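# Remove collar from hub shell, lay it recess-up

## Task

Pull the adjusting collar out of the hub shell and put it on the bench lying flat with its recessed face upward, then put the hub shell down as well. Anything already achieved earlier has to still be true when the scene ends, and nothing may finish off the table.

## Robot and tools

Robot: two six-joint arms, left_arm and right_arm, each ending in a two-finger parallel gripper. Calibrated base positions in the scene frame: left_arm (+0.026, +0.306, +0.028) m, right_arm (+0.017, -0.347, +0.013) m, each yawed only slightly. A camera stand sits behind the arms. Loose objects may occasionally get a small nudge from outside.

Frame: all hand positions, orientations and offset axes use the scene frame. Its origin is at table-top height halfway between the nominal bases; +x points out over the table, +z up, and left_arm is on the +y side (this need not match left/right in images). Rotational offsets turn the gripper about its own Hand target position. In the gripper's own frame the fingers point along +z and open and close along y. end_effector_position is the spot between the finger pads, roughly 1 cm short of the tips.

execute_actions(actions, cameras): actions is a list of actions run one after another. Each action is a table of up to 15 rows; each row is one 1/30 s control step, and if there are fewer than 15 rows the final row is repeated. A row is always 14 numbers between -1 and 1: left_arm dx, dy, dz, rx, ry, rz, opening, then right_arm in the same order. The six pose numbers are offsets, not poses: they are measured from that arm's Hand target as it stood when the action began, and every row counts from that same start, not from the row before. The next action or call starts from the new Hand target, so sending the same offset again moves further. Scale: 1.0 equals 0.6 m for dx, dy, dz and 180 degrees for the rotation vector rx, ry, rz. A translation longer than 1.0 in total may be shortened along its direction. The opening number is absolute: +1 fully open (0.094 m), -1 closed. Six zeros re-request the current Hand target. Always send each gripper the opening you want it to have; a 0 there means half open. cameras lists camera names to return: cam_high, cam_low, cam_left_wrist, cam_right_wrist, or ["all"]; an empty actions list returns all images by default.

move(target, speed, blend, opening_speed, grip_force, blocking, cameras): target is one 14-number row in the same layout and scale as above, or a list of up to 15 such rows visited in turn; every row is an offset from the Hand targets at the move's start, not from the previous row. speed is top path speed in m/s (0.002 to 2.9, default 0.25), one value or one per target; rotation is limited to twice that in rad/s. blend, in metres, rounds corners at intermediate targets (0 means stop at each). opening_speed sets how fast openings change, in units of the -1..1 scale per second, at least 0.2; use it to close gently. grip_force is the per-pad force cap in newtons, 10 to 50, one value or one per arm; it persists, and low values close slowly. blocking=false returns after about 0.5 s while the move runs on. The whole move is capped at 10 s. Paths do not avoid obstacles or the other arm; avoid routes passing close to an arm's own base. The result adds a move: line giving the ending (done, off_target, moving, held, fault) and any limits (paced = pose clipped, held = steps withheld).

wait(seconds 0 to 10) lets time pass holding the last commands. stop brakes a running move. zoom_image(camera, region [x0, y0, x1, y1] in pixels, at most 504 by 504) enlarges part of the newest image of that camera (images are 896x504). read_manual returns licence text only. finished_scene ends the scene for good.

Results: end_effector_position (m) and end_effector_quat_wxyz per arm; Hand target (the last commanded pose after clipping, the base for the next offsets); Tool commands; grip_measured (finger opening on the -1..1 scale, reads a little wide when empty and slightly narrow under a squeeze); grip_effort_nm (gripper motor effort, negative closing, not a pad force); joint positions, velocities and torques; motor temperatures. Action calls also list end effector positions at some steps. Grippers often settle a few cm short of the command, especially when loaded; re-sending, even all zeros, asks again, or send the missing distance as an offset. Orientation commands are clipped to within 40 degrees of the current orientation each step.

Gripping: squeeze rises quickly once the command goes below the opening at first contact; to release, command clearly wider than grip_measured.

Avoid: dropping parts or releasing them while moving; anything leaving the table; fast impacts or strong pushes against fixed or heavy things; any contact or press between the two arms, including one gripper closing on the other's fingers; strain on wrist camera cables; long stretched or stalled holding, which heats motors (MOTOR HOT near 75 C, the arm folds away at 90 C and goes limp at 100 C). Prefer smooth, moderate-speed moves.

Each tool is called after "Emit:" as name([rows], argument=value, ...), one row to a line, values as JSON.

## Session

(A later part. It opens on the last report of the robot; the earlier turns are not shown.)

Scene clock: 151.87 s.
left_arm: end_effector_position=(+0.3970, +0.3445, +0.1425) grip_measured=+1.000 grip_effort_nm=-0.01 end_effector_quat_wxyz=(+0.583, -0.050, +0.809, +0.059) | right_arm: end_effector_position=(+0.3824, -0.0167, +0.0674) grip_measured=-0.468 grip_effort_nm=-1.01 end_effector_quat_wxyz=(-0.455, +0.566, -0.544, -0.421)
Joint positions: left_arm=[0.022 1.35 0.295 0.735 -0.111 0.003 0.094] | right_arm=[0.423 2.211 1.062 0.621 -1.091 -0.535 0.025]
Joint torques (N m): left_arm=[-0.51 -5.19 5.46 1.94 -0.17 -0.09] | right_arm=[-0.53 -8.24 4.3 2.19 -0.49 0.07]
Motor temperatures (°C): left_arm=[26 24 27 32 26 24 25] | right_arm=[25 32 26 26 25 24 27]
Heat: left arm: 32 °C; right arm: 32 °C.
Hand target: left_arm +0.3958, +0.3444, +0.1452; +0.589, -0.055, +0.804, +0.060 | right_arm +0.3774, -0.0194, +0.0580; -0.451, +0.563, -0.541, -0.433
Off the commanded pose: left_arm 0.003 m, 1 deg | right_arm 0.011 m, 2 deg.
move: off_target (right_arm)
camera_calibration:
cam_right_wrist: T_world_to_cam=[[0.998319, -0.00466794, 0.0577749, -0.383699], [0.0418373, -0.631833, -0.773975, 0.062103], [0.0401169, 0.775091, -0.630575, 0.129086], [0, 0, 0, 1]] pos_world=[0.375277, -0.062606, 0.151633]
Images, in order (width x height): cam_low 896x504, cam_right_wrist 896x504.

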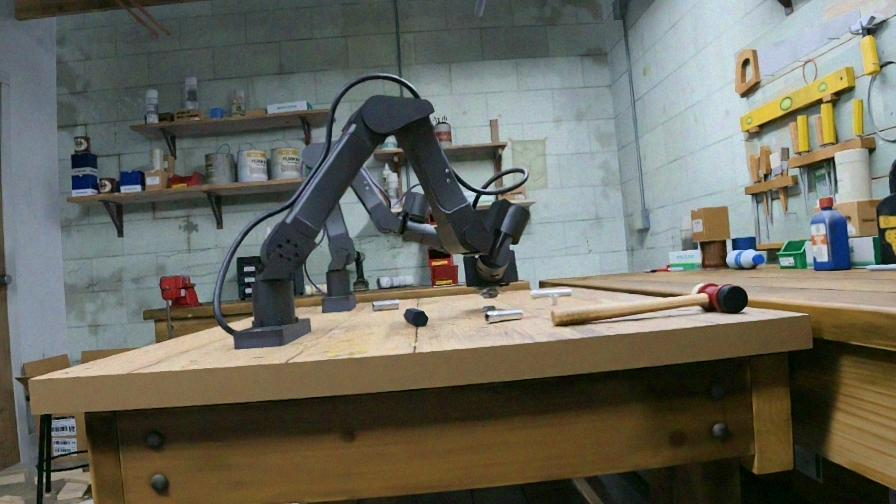

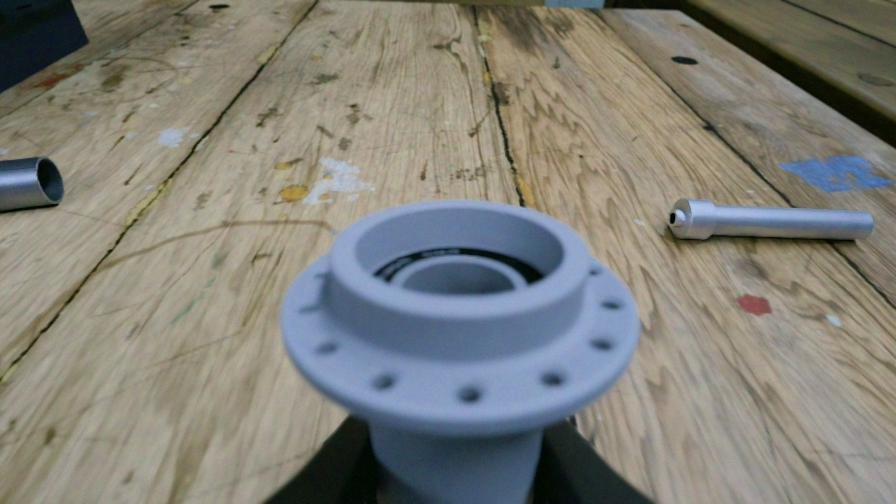

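Emit:
move([
  [0,0,0,0,0,0,1,0,0,0.1,0,0,0,-0.65],
  [0,0,0,0,0,0,1,-0.179,0.016,0.06,-0.3,0,0,-0.65],
  [0,0,0,0,0,0,1,-0.179,0.016,-0.03,-0.433,0,0,-0.65],
  [0,0,0,0,0,0,1,-0.179,0.016,-0.063,-0.433,0,0,-0.65],
], cameras=["cam_low","cam_high"], speed=[0.2,0.3,0.2,0.08], blend=[0.03,0.02,0.01,0])

Emit:
zoom_image(camera="cam_low", region=[400, 240, 560, 320])

Scene clock: 163.13 s.
left_arm: end_effector_position=(+0.3970, +0.3445, +0.1425) grip_measured=+1.000 grip_effort_nm=-0.01 end_effector_quat_wxyz=(+0.583, -0.050, +0.809, +0.059) | right_arm: end_effector_position=(+0.2705, -0.0124, +0.0282) grip_measured=-0.468 grip_effort_nm=-1.01 end_effector_quat_wxyz=(-0.002, +0.722, -0.692, +0.001)
Joint positions: left_arm=[0.022 1.35 0.295 0.735 -0.111 0.003 0.094] | right_arm=[0.943 2.202 1.696 -1.062 0.003 -0.691 0.025]
Joint torques (N m): left_arm=[-0.53 -5.19 5.46 1.94 -0.18 -0.09] | right_arm=[0.5 -9.13 7.01 0.64 0.03 0.1]
Heat: left arm: 32 °C; right arm: 33 °C.
Hand target: left_arm +0.3958, +0.3444, +0.1452; +0.589, -0.055, +0.804, +0.060 | right_arm +0.2701, -0.0098, +0.0202; +0.004, +0.721, -0.693, +0.004
Off the commanded pose: left_arm 0.003 m, 1 deg | right_arm 0.008 m, 1 deg.
move: done; blend cut to 0.0299 m at target 1, 0.0099 m at target 3
Images, in order (width x height): cam_high 896x504, cam_low 896x504.

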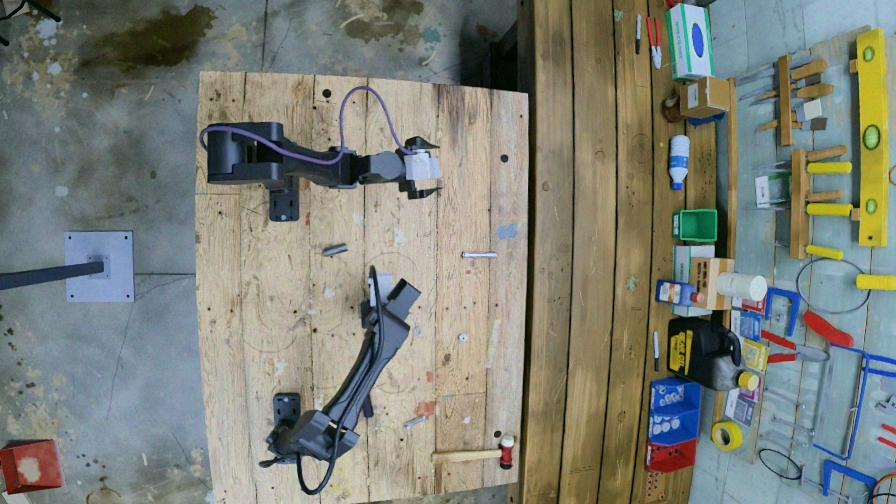

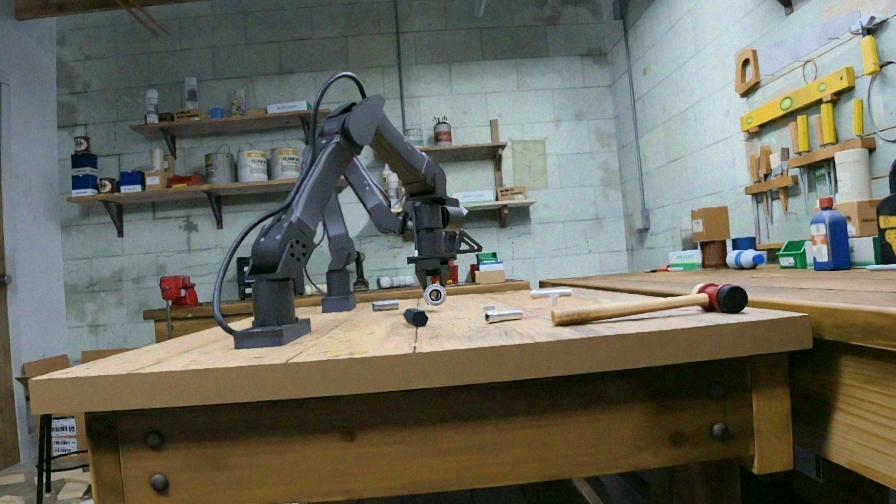

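Scaled by 3.150 from the camera's 896x504 image, which has a finer 1280x720 frame.

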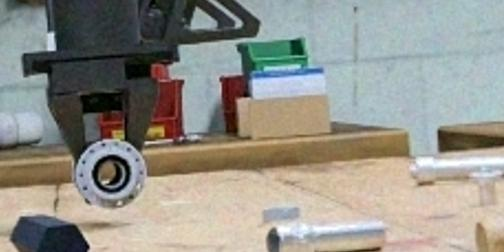

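Emit:
move(target=[0.007,-0.424,-0.058,0,0,-0.5,1,0,0,-0.017,0,0,0,-0.65], cameras=["cam_low","cam_left_wrist"], speed=[0.3])

Emit:
zoom_image(camera="cam_left_wrist", region=[350, 150, 600, 350])

Emit:
zoom_image(camera="cam_low", region=[400, 260, 520, 330])

Scene clock: 172.67 s.
left_arm: end_effector_position=(+0.3973, +0.0929, +0.1127) grip_measured=+1.000 grip_effort_nm=-0.02 end_effector_quat_wxyz=(+0.463, +0.526, +0.613, -0.365) | right_arm: end_effector_position=(+0.2731, -0.0091, +0.0254) grip_measured=-0.468 grip_effort_nm=-1.01 end_effector_quat_wxyz=(-0.008, +0.722, -0.692, +0.001)
Joint positions: left_arm=[-0.16 1.924 0.906 0.236 1.122 0.772 0.094] | right_arm=[0.943 2.209 1.696 -1.042 0.003 -0.69 0.025]
Joint torques (N m): left_arm=[-0.23 -7.57 8.06 1.15 0.64 0.11] | right_arm=[0.54 -8.87 5.18 0.81 0.05 0.11]
Heat: left arm: 32 °C; right arm: 33 °C.
Hand target: left_arm +0.4000, +0.0900, +0.1105; +0.459, +0.530, +0.608, -0.374 | right_arm +0.2702, -0.0099, +0.0099; +0.004, +0.721, -0.693, +0.004
Off the commanded pose: left_arm 0.005 m, 1 deg | right_arm 0.016 m, 1 deg.
move: off_target (right_arm)
camera_calibration:
cam_left_wrist: T_world_to_cam=[[-0.981442, -0.181318, -0.0624158, 0.415385], [-0.0842314, 0.700034, -0.709124, 0.0829573], [0.17227, -0.690707, -0.702316, 0.165199], [0, 0, 0, 1]] pos_world=[0.386205, 0.131348, 0.200775]
Images, in order (width x height): cam_low 896x504, cam_left_wrist 896x504.

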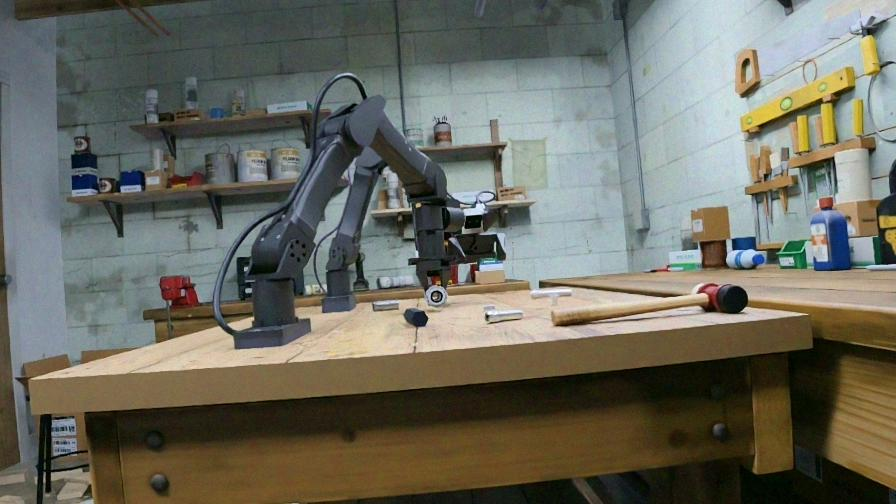

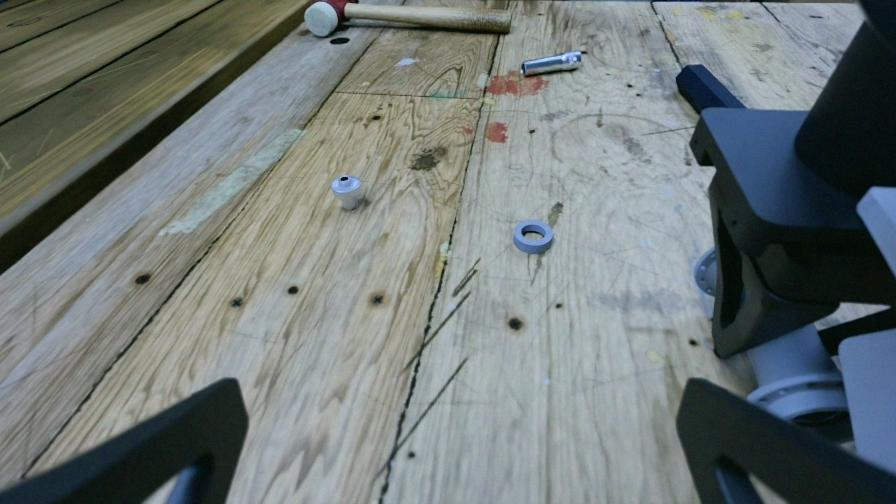

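Scaled by 2.016 from the camera's 896x504 image, which has a finer 1280x720 frame.

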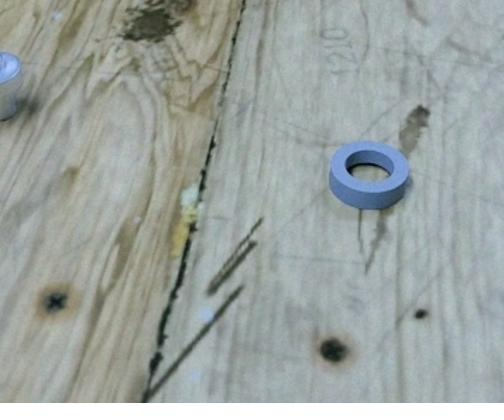

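Scaled by 4.200 from the camera's 896x504 image, which has a finer 1280x720 frame.

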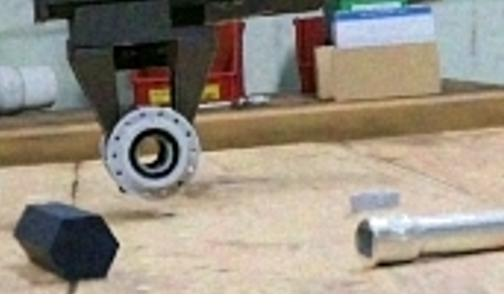

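Emit:
move(target=[0,0,0,0,0,0,1,-0.004,0,-0.017,0,0,0,-0.65], cameras=["cam_low"], speed=[0.1])

Emit:
zoom_image(camera="cam_low", region=[400, 260, 520, 330])

Scene clock: 180.13 s.
left_arm: end_effector_position=(+0.3970, +0.0930, +0.1124) grip_measured=+1.000 grip_effort_nm=-0.02 end_effector_quat_wxyz=(+0.462, +0.526, +0.614, -0.365) | right_arm: end_effector_position=(+0.2722, -0.0105, +0.0162) grip_measured=-0.468 grip_effort_nm=-1.01 end_effector_quat_wxyz=(-0.006, +0.720, -0.694, +0.001)
Joint positions: left_arm=[-0.16 1.924 0.906 0.233 1.122 0.774 0.094] | right_arm=[0.943 2.216 1.67 -1.012 0.004 -0.686 0.025]
Joint torques (N m): left_arm=[-0.21 -7.57 8.12 1.16 0.64 0.12] | right_arm=[0.87 -8.8 4.86 0.87 0.04 0.11]
Heat: left arm: 30 °C; right arm: 32 °C.
Hand target: left_arm +0.3999, +0.0900, +0.1105; +0.459, +0.530, +0.608, -0.374 | right_arm +0.2677, -0.0099, -0.0003; +0.004, +0.721, -0.693, +0.004
Off the commanded pose: left_arm 0.005 m, 1 deg | right_arm 0.017 m, 1 deg.
move: off_target (right_arm)
Images, in order (width x height): cam_low 896x504.

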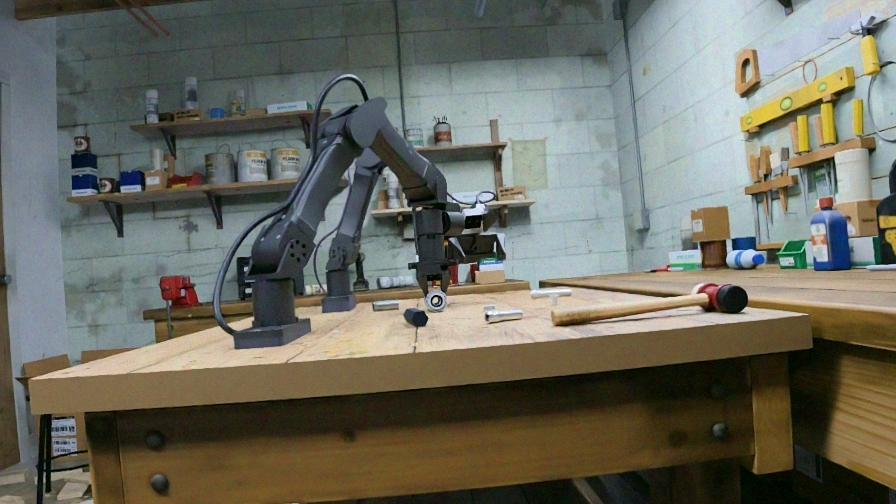

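Scaled by 4.200 from the camera's 896x504 image, which has a finer 1280x720 frame.

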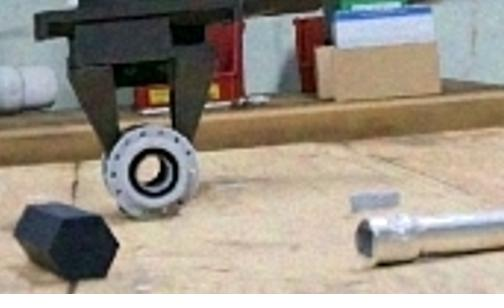

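Emit:
move([
  [0,0.25,0.05,0,0,0.2,1,0,0,0.016,0,0,0,-0.65],
  [0,0.25,0.05,0,0,0.2,1,0,0,0.022,0,0,0,0.15],
  [0,0.25,0.05,0,0,0.2,1,0,0,0.2,0,0,0,0.15],
  [0,0.25,0.05,0,0,0.2,1,0.1905,-0.1127,0.1667,0,0,-0.124,0.15],
], cameras=["cam_low","cam_right_wrist","cam_high"], speed=[0.2,0.2,0.2,0.3], blend=[0,0,0.03,0])

Emit:
zoom_image(camera="cam_right_wrist", region=[360, 150, 600, 350])

Scene clock: 229.87 s.
left_arm: end_effector_position=(+0.4041, +0.2397, +0.1355) grip_measured=+1.000 grip_effort_nm=-0.02 end_effector_quat_wxyz=(+0.546, +0.317, +0.745, -0.218) | right_arm: end_effector_position=(+0.3820, -0.0800, +0.1051) grip_measured=+0.148 grip_effort_nm=0.10 end_effector_quat_wxyz=(+0.006, -0.575, +0.818, -0.004)
Joint positions: left_arm=[0.18 1.603 0.547 0.521 0.917 0.461 0.094] | right_arm=[0.654 2.316 2.193 -1.437 0.007 -0.593 0.054]
Joint torques (N m): left_arm=[0.27 -9.65 4.25 1.62 0.24 -0.06] | right_arm=[0.32 -9.54 9.18 0.36 -0.01 0.11]
Heat: left arm: 29 °C; right arm: 33 °C.
Hand target: left_arm +0.3999, +0.2401, +0.1405; +0.552, +0.316, +0.742, -0.214 | right_arm +0.3821, -0.0775, +0.0997; -0.005, -0.574, +0.819, -0.003
Off the commanded pose: left_arm 0.006 m, 1 deg | right_arm 0.006 m, 1 deg.
move: done
camera_calibration:
cam_right_wrist: T_world_to_cam=[[0.941646, -0.336412, 0.0114019, -0.385704], [-0.308488, -0.848941, 0.429109, 0.0413199], [-0.134678, -0.407586, -0.903181, 0.20284], [0, 0, 0, 1]] pos_world=[0.403261, -0.0120022, 0.169868]
Images, in order (width x height): cam_high 896x504, cam_low 896x504, cam_right_wrist 896x504.

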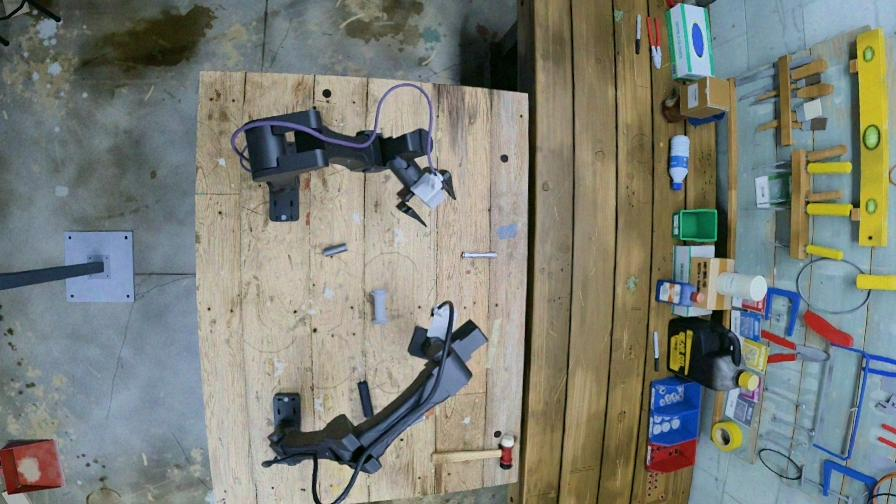

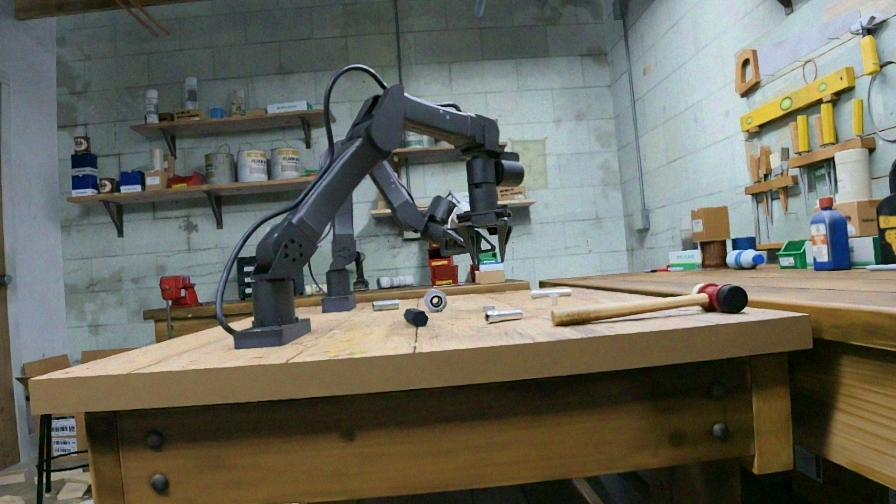

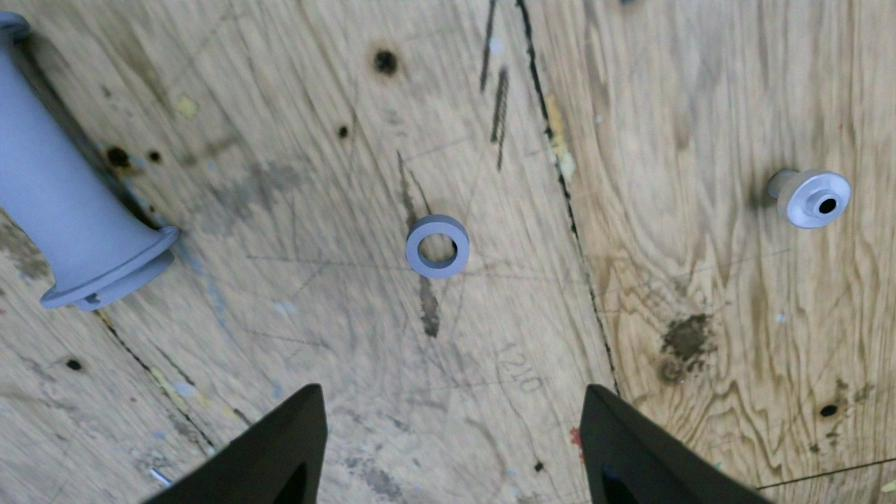

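Scaled by 2.100 from the camera's 896x504 image, which has a finer 1280x720 frame.

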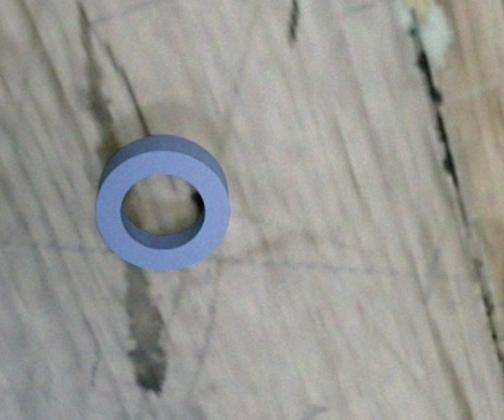

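Emit:
move([
  [0,0,0,0,0,0,1,-0.007,-0.0065,-0.1,0,0,0,0.0],
  [0,0,0,0,0,0,1,-0.007,-0.0065,-0.15,0,0,0,0.0],
], cameras=["cam_low","cam_right_wrist"], speed=[0.2,0.08], blend=[0.01,0])

Emit:
zoom_image(camera="cam_low", region=[440, 260, 540, 330])

Scene clock: 240.97 s.
left_arm: end_effector_position=(+0.4041, +0.2397, +0.1355) grip_measured=+1.000 grip_effort_nm=-0.02 end_effector_quat_wxyz=(+0.546, +0.317, +0.745, -0.218) | right_arm: end_effector_position=(+0.3809, -0.0808, +0.0270) grip_measured=+0.001 grip_effort_nm=-0.06 end_effector_quat_wxyz=(+0.009, -0.575, +0.818, -0.003)
Joint positions: left_arm=[0.18 1.603 0.547 0.521 0.917 0.461 0.094] | right_arm=[0.654 2.316 1.882 -1.12 0.007 -0.593 0.047]
Joint torques (N m): left_arm=[0.27 -9.65 4.25 1.62 0.25 -0.07] | right_arm=[0.17 -9.57 5.08 0.81 -0.01 0.09]
Heat: left arm: 29 °C; right arm: 33 °C.
Hand target: left_arm +0.3999, +0.2401, +0.1405; +0.552, +0.316, +0.742, -0.214 | right_arm +0.3779, -0.0814, +0.0097; -0.005, -0.574, +0.819, -0.003
Off the commanded pose: left_arm 0.006 m, 1 deg | right_arm 0.018 m, 2 deg.
move: off_target (right_arm)
camera_calibration:
cam_right_wrist: T_world_to_cam=[[0.941434, -0.336863, 0.0149836, -0.384122], [-0.311053, -0.85043, 0.424282, 0.0747989], [-0.130182, -0.404094, -0.905406, 0.130381], [0, 0, 0, 1]] pos_world=[0.401865, -0.0130988, 0.0920679]
Images, in order (width x height): cam_low 896x504, cam_right_wrist 896x504.

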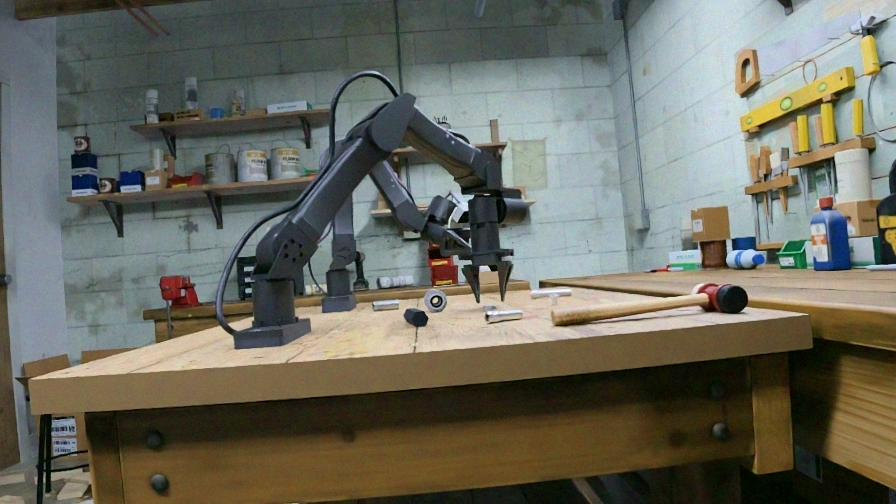

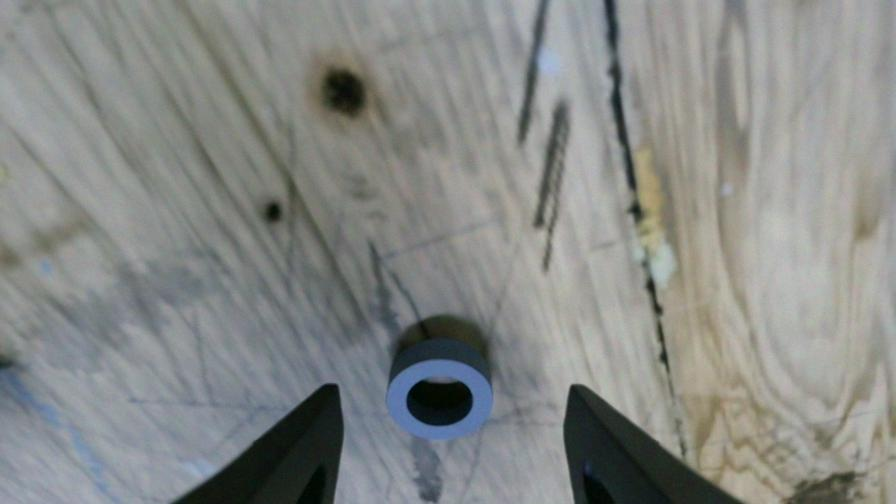

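Scaled by 5.040 from the camera's 896x504 image, which has a finer 1280x720 frame.

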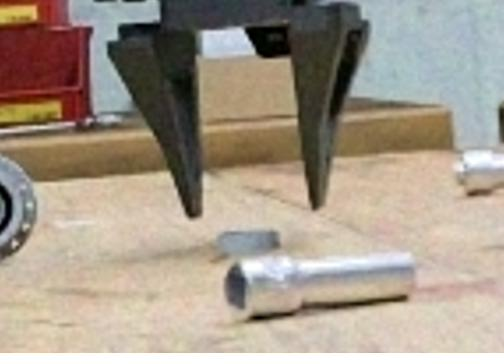

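Emit:
move([
  [0,0,0,0,0,0,1,-0.007,-0.006,-0.022,0,0,0,0.0],
], cameras=["cam_low","cam_right_wrist"], speed=0.05)

Emit:
zoom_image(camera="cam_low", region=[440, 260, 540, 330])

Scene clock: 247.17 s.
left_arm: end_effector_position=(+0.4041, +0.2397, +0.1355) grip_measured=+1.000 grip_effort_nm=-0.02 end_effector_quat_wxyz=(+0.546, +0.317, +0.745, -0.218) | right_arm: end_effector_position=(+0.3756, -0.0846, +0.0132) grip_measured=+0.001 grip_effort_nm=-0.05 end_effector_quat_wxyz=(+0.002, -0.575, +0.818, -0.003)
Joint positions: left_arm=[0.18 1.603 0.547 0.521 0.917 0.461 0.094] | right_arm=[0.654 2.316 1.826 -1.077 0.007 -0.593 0.047]
Joint torques (N m): left_arm=[0.27 -9.65 4.23 1.63 0.24 -0.07] | right_arm=[0.09 -10.04 4.11 0.97 0 0.09]
Heat: left arm: 29 °C; right arm: 33 °C.
Hand target: left_arm +0.3999, +0.2401, +0.1405; +0.552, +0.316, +0.742, -0.214 | right_arm +0.3736, -0.0850, -0.0035; -0.005, -0.574, +0.819, -0.003
Off the commanded pose: left_arm 0.006 m, 1 deg | right_arm 0.017 m, 1 deg.
move: off_target (right_arm)
camera_calibration:
cam_right_wrist: T_world_to_cam=[[0.941573, -0.336736, 0.00698022, -0.380111], [-0.306161, -0.847074, 0.434432, 0.0740725], [-0.140376, -0.411187, -0.900678, 0.118795], [0, 0, 0, 1]] pos_world=[0.397256, -0.0164054, 0.0774693]
Images, in order (width x height): cam_low 896x504, cam_right_wrist 896x504.

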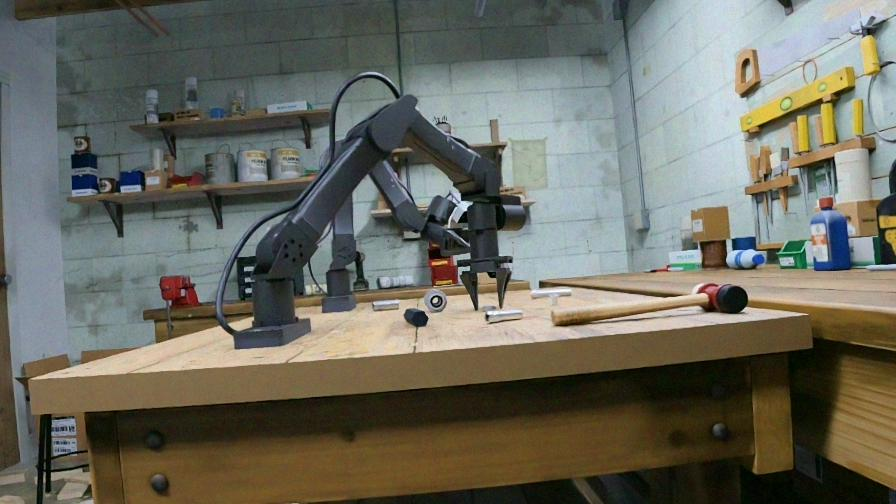

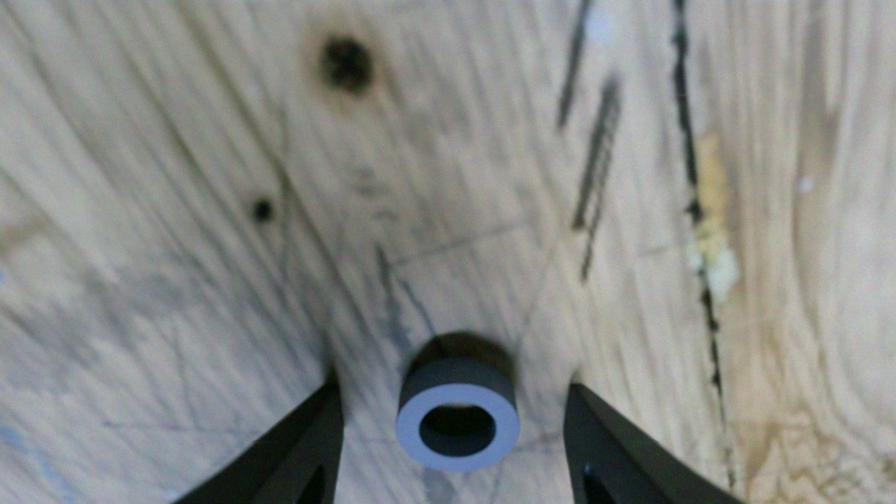

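Scaled by 5.040 from the camera's 896x504 image, which has a finer 1280x720 frame.

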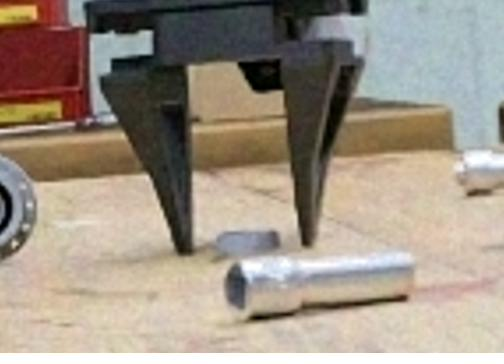

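Emit:
move([
  [0,0,0,0,0,0,1,0,-0.002,0,0,0,0,-0.65],
  [0,0,0,0,0,0,1,0,-0.002,0.12,0,0,0,-0.65],
], cameras=["cam_low","cam_right_wrist"], speed=0.1, opening_speed=0.8)

Emit:
zoom_image(camera="cam_low", region=[440, 240, 540, 330])

Scene clock: 257.17 s.
left_arm: end_effector_position=(+0.4041, +0.2397, +0.1355) grip_measured=+1.000 grip_effort_nm=-0.02 end_effector_quat_wxyz=(+0.546, +0.317, +0.745, -0.218) | right_arm: end_effector_position=(+0.3674, -0.0895, +0.0449) grip_measured=-0.522 grip_effort_nm=-1.01 end_effector_quat_wxyz=(-0.029, -0.575, +0.818, -0.002)
Joint positions: left_arm=[0.18 1.603 0.547 0.521 0.917 0.461 0.094] | right_arm=[0.654 2.316 1.952 -1.265 0.002 -0.593 0.022]
Joint torques (N m): left_arm=[0.27 -9.63 4.26 1.62 0.25 -0.07] | right_arm=[-0.08 -14.56 8.9 0.23 0.04 0.06]
Heat: left arm: 29 °C; right arm: 33 °C.
Hand target: left_arm +0.3999, +0.2401, +0.1405; +0.552, +0.316, +0.742, -0.214 | right_arm +0.3736, -0.0863, +0.0685; -0.005, -0.574, +0.819, -0.003
Off the commanded pose: left_arm 0.006 m, 1 deg | right_arm 0.025 m, 3 deg.
move: off_target (right_arm)
camera_calibration:
cam_right_wrist: T_world_to_cam=[[0.940889, -0.337255, -0.0314356, -0.372381], [-0.282392, -0.832292, 0.477016, 0.0443963], [-0.18704, -0.439942, -0.878332, 0.157758], [0, 0, 0, 1]] pos_world=[0.392413, -0.019232, 0.10568]
Images, in order (width x height): cam_low 896x504, cam_right_wrist 896x504.

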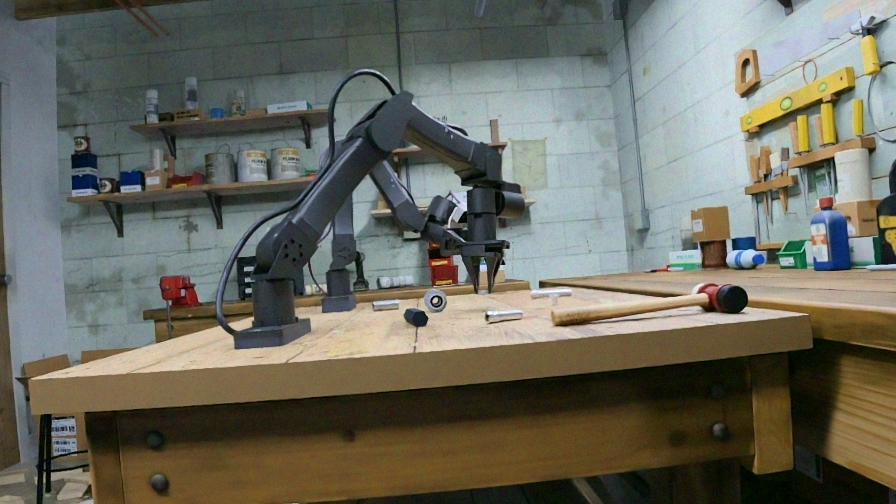

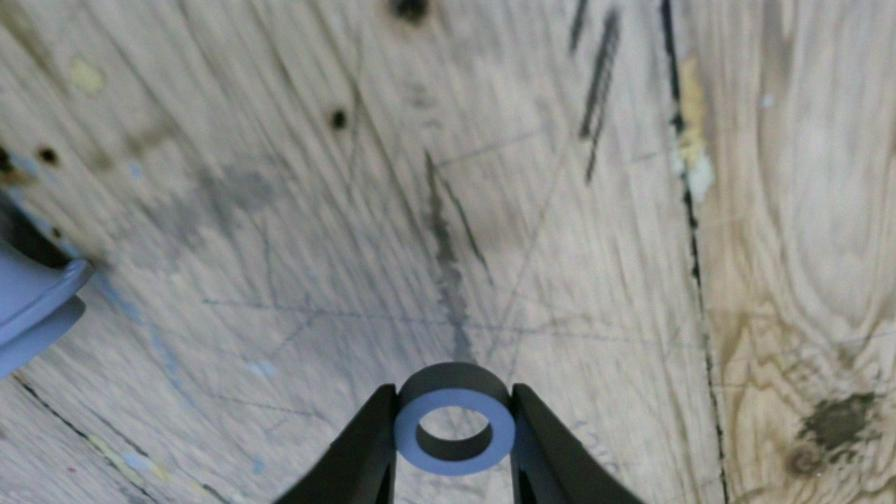

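Scaled by 5.040 from the camera's 896x504 image, which has a finer 1280x720 frame.

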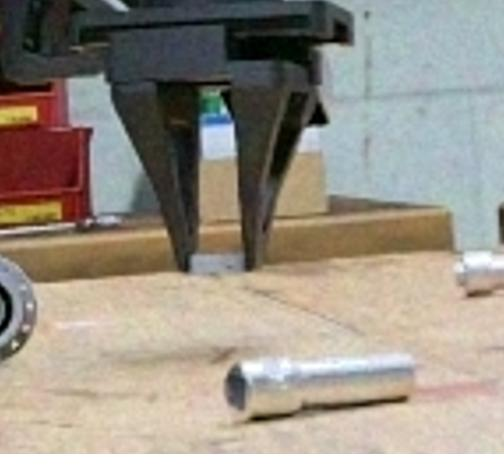

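Emit:
move([
  [0,0,0,0,0,0,1,0,0,0.05,0.376,-0.137,0,-0.65],
], cameras=["cam_low","cam_left_wrist"], speed=0.3)

Emit:
zoom_image(camera="cam_low", region=[440, 220, 560, 330])

Scene clock: 265.67 s.
left_arm: end_effector_position=(+0.4041, +0.2397, +0.1355) grip_measured=+1.000 grip_effort_nm=-0.01 end_effector_quat_wxyz=(+0.546, +0.317, +0.745, -0.218) | right_arm: end_effector_position=(+0.3778, -0.0849, +0.1090) grip_measured=-0.522 grip_effort_nm=-1.01 end_effector_quat_wxyz=(+0.486, -0.469, +0.662, +0.325)
Joint positions: left_arm=[0.18 1.603 0.547 0.521 0.917 0.461 0.094] | right_arm=[0.347 1.826 0.741 0.604 -0.819 -0.39 0.022]
Joint torques (N m): left_arm=[0.27 -9.65 4.25 1.62 0.24 -0.07] | right_arm=[-0.43 -5.81 4.38 2.24 -0.34 0.1]
Heat: left arm: 29 °C; right arm: 34 °C.
Hand target: left_arm +0.3999, +0.2401, +0.1405; +0.552, +0.316, +0.742, -0.214 | right_arm +0.3736, -0.0861, +0.0986; +0.478, -0.466, +0.665, +0.335
Off the commanded pose: left_arm 0.006 m, 1 deg | right_arm 0.011 m, 1 deg.
move: off_target (right_arm)
camera_calibration:
cam_left_wrist: T_world_to_cam=[[-0.708413, -0.70441, -0.0442315, 0.462667], [-0.475719, 0.522837, -0.707342, 0.197386], [0.521385, -0.480049, -0.705486, 0.0903163], [0, 0, 0, 1]] pos_world=[0.37457, 0.266063, 0.223801]
Images, in order (width x height): cam_low 896x504, cam_left_wrist 896x504.

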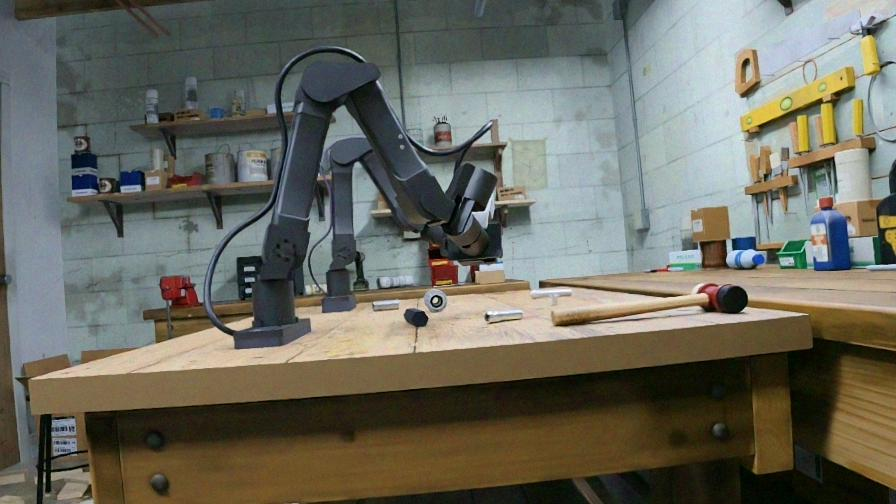

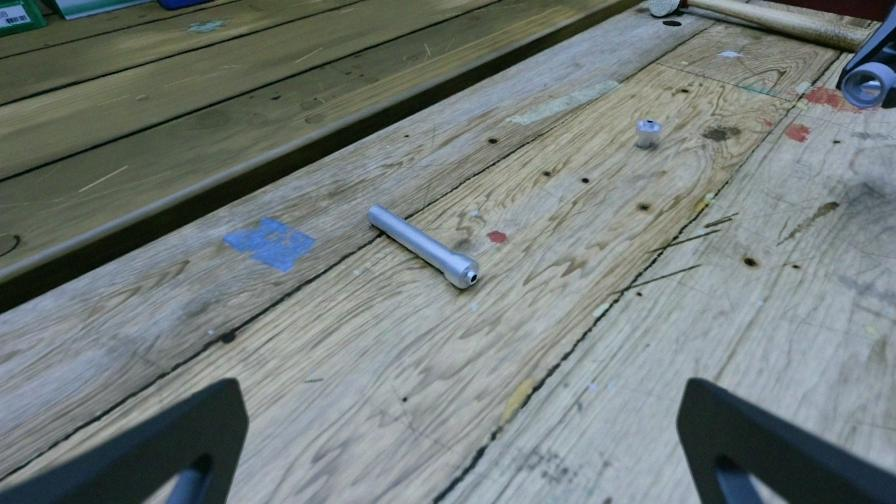

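Scaled by 4.200 from the camera's 896x504 image, which has a finer 1280x720 frame.

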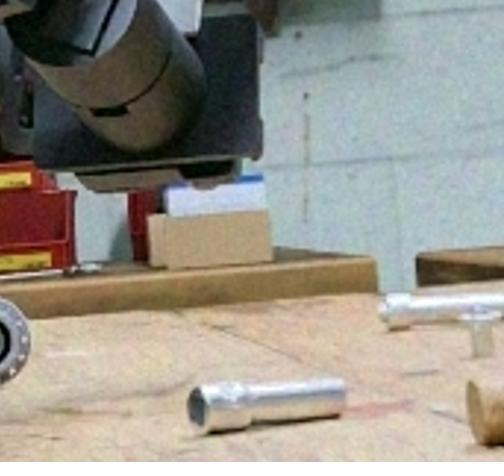

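Emit:
zoom_image(camera="cam_left_wrist", region=[820, 50, 896, 120])

Scaled by 6.632 from the camera's 896x504 image, which has a finer 1280x720 frame.

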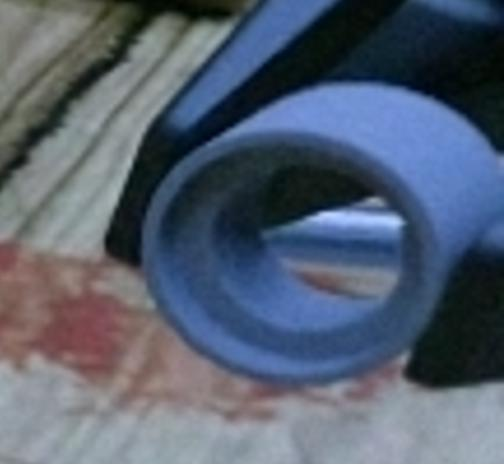

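Emit:
move([
  [0,0,0,0,0,0,1,0,0,-0.08,-0.376,0.137,0,-0.65],
  [0,0,0,0,0,0,1,0,0,-0.17,-0.376,0.137,0,-0.65],
  [0,0,0,0,0,0,1,0,0,-0.17,-0.376,0.137,0,-0.1],
  [0,0,0,0,0,0,1,0,0,-0.165,-0.476,0.173,0,-0.1],
], cameras=["cam_low","cam_right_wrist"], speed=[0.3,0.06,0.1,0.15], blend=[0.01,0,0,0])

Emit:
zoom_image(camera="cam_low", region=[440, 260, 540, 330])

Scene clock: 287.47 s.
left_arm: end_effector_position=(+0.4041, +0.2397, +0.1355) grip_measured=+1.000 grip_effort_nm=-0.02 end_effector_quat_wxyz=(+0.546, +0.317, +0.745, -0.218) | right_arm: end_effector_position=(+0.3783, -0.0845, +0.0147) grip_measured=-0.101 grip_effort_nm=0.10 end_effector_quat_wxyz=(-0.106, -0.568, +0.811, -0.090)
Joint positions: left_arm=[0.18 1.603 0.547 0.521 0.917 0.461 0.094] | right_arm=[0.713 2.628 2.367 -1.539 0.162 -0.51 0.042]
Joint torques (N m): left_arm=[0.27 -9.65 4.26 1.62 0.25 -0.07] | right_arm=[0.62 -9.69 7.88 -0.12 0.15 0.12]
Heat: left arm: 29 °C; right arm: 34 °C.
Hand target: left_arm +0.3999, +0.2401, +0.1405; +0.552, +0.316, +0.742, -0.214 | right_arm +0.3736, -0.0861, -0.0004; -0.140, -0.565, +0.807, -0.098
Off the commanded pose: left_arm 0.006 m, 1 deg | right_arm 0.016 m, 4 deg.
joint sent to its limit (right arm) — joint 4 (wrist pitch), lower limit. The joint targets still meet the commanded pose.
move: off_target (right_arm); target 3's new opening was sent with right_arm's hand 0.017 m and 1 deg from that target
camera_calibration:
cam_right_wrist: T_world_to_cam=[[0.940766, -0.338111, 0.0252925, -0.382751], [-0.268504, -0.697383, 0.664502, 0.0694803], [-0.207037, -0.631932, -0.746858, 0.124888], [0, 0, 0, 1]] pos_world=[0.404592, -0.00203691, 0.0567848]
Images, in order (width x height): cam_low 896x504, cam_right_wrist 896x504.

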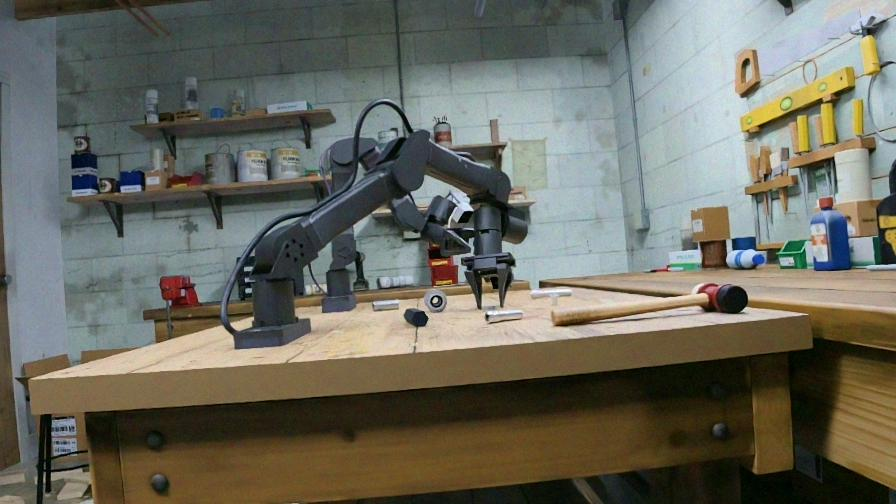

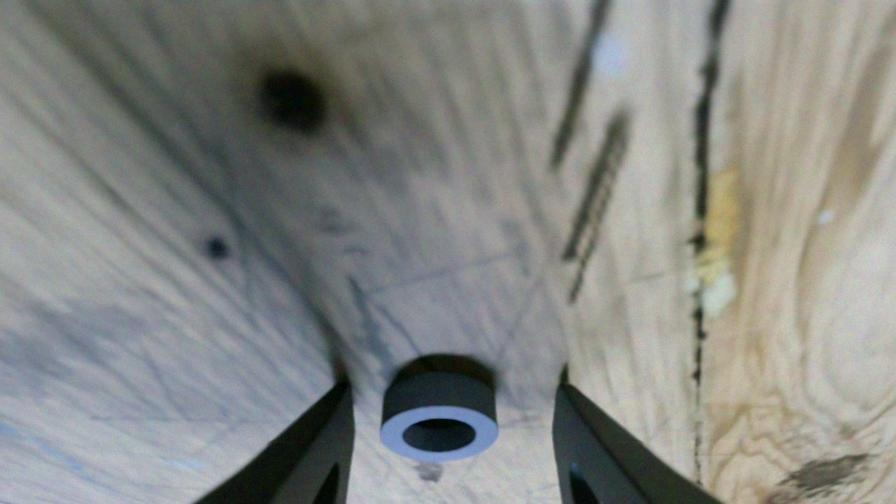

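Scaled by 5.040 from the camera's 896x504 image, which has a finer 1280x720 frame.

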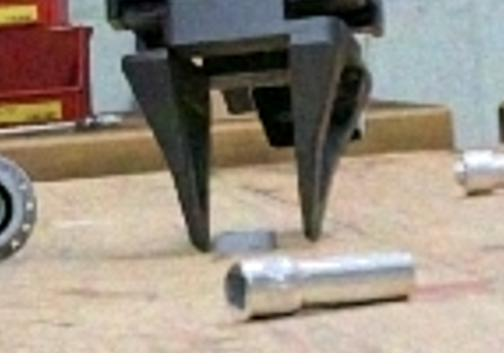

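Emit:
move([
  [0,0,0,0,0,0,1,-0.005,0.0017,0,0,0,0,-0.1],
  [0,0,0,0,0,0,1,-0.005,0.0017,0,0,0,0,-0.65],
  [0,0,0,0,0,0,1,-0.005,0.0017,0.16,0,0,0,-0.65],
  [0,0,0,0,0,0,1,-0.005,0.0017,0.14,0.46,-0.167,0,-0.65],
  [0,0,0,0,0,0,1,-0.005,0.0017,0.05,0.46,-0.167,0,-0.65],
], cameras=["cam_low","cam_right_wrist"], speed=[0.1,0.1,0.15,0.35,0.1], opening_speed=1.0, blend=[0,0,0.02,0.01,0])

Emit:
zoom_image(camera="cam_low", region=[440, 240, 560, 330])

Scene clock: 305.40 s.
left_arm: end_effector_position=(+0.4041, +0.2397, +0.1355) grip_measured=+1.000 grip_effort_nm=-0.02 end_effector_quat_wxyz=(+0.546, +0.317, +0.745, -0.218) | right_arm: end_effector_position=(+0.3766, -0.0842, +0.0389) grip_measured=-0.528 grip_effort_nm=-1.01 end_effector_quat_wxyz=(+0.468, -0.478, +0.675, +0.312)
Joint positions: left_arm=[0.18 1.603 0.547 0.521 0.917 0.461 0.094] | right_arm=[0.359 2.051 0.715 0.789 -0.787 -0.435 0.022]
Joint torques (N m): left_arm=[0.27 -9.66 4.26 1.62 0.25 -0.07] | right_arm=[-0.21 -6.56 3.45 2.21 -0.34 0.12]
Heat: left arm: 29 °C; right arm: 35 °C.
Hand target: left_arm +0.3999, +0.2401, +0.1405; +0.552, +0.316, +0.742, -0.214 | right_arm +0.3705, -0.0851, +0.0296; +0.460, -0.475, +0.677, +0.323
Off the commanded pose: left_arm 0.006 m, 1 deg | right_arm 0.011 m, 2 deg.
move: off_target (right_arm); target 2's new opening was sent with right_arm's hand 0.017 m and 4 deg from that target
camera_calibration:
cam_right_wrist: T_world_to_cam=[[0.93731, -0.347411, 0.0274763, -0.381217], [-0.237751, -0.695106, -0.678456, 0.0939707], [0.254802, 0.629391, -0.734127, 0.0746446], [0, 0, 0, 1]] pos_world=[0.360641, -0.1141, 0.129028]
Images, in order (width x height): cam_low 896x504, cam_right_wrist 896x504.

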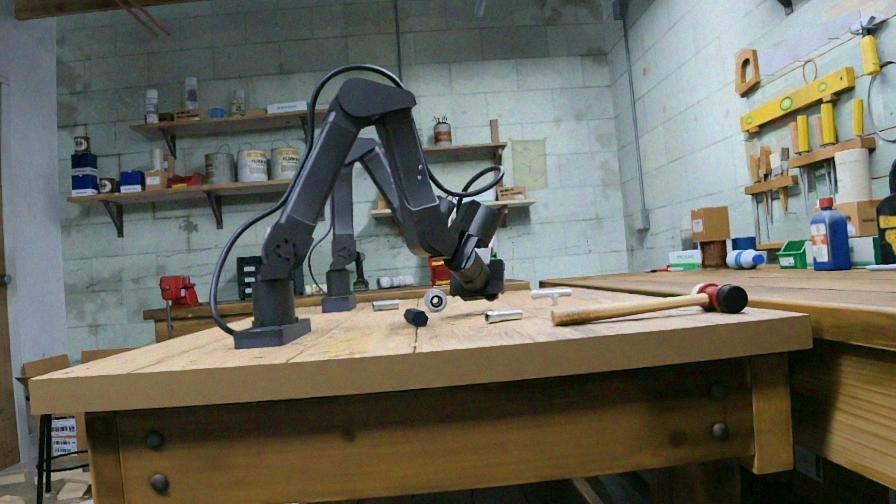

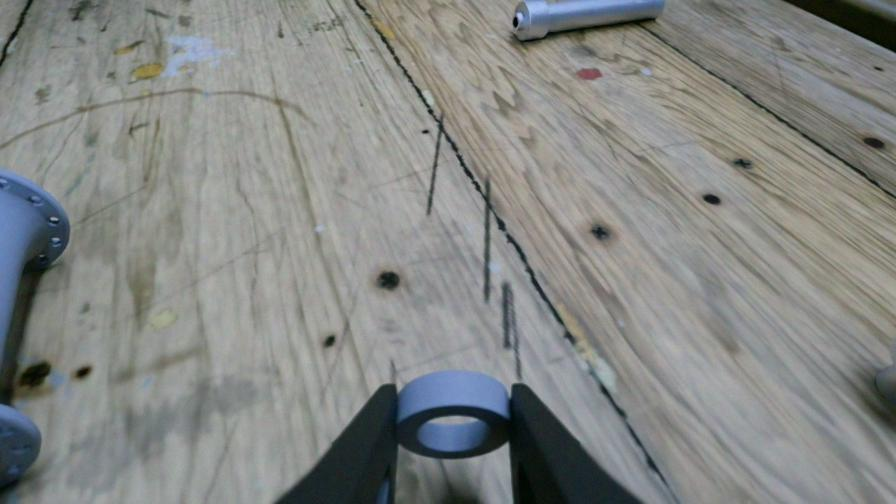

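Scaled by 4.200 from the camera's 896x504 image, which has a finer 1280x720 frame.

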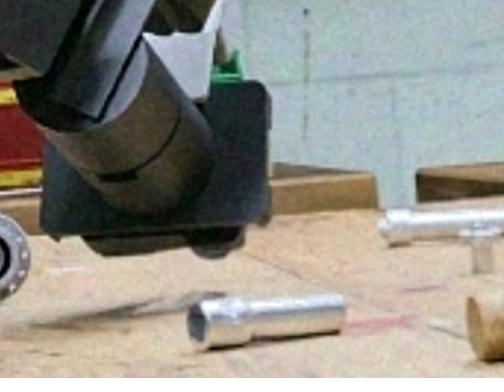

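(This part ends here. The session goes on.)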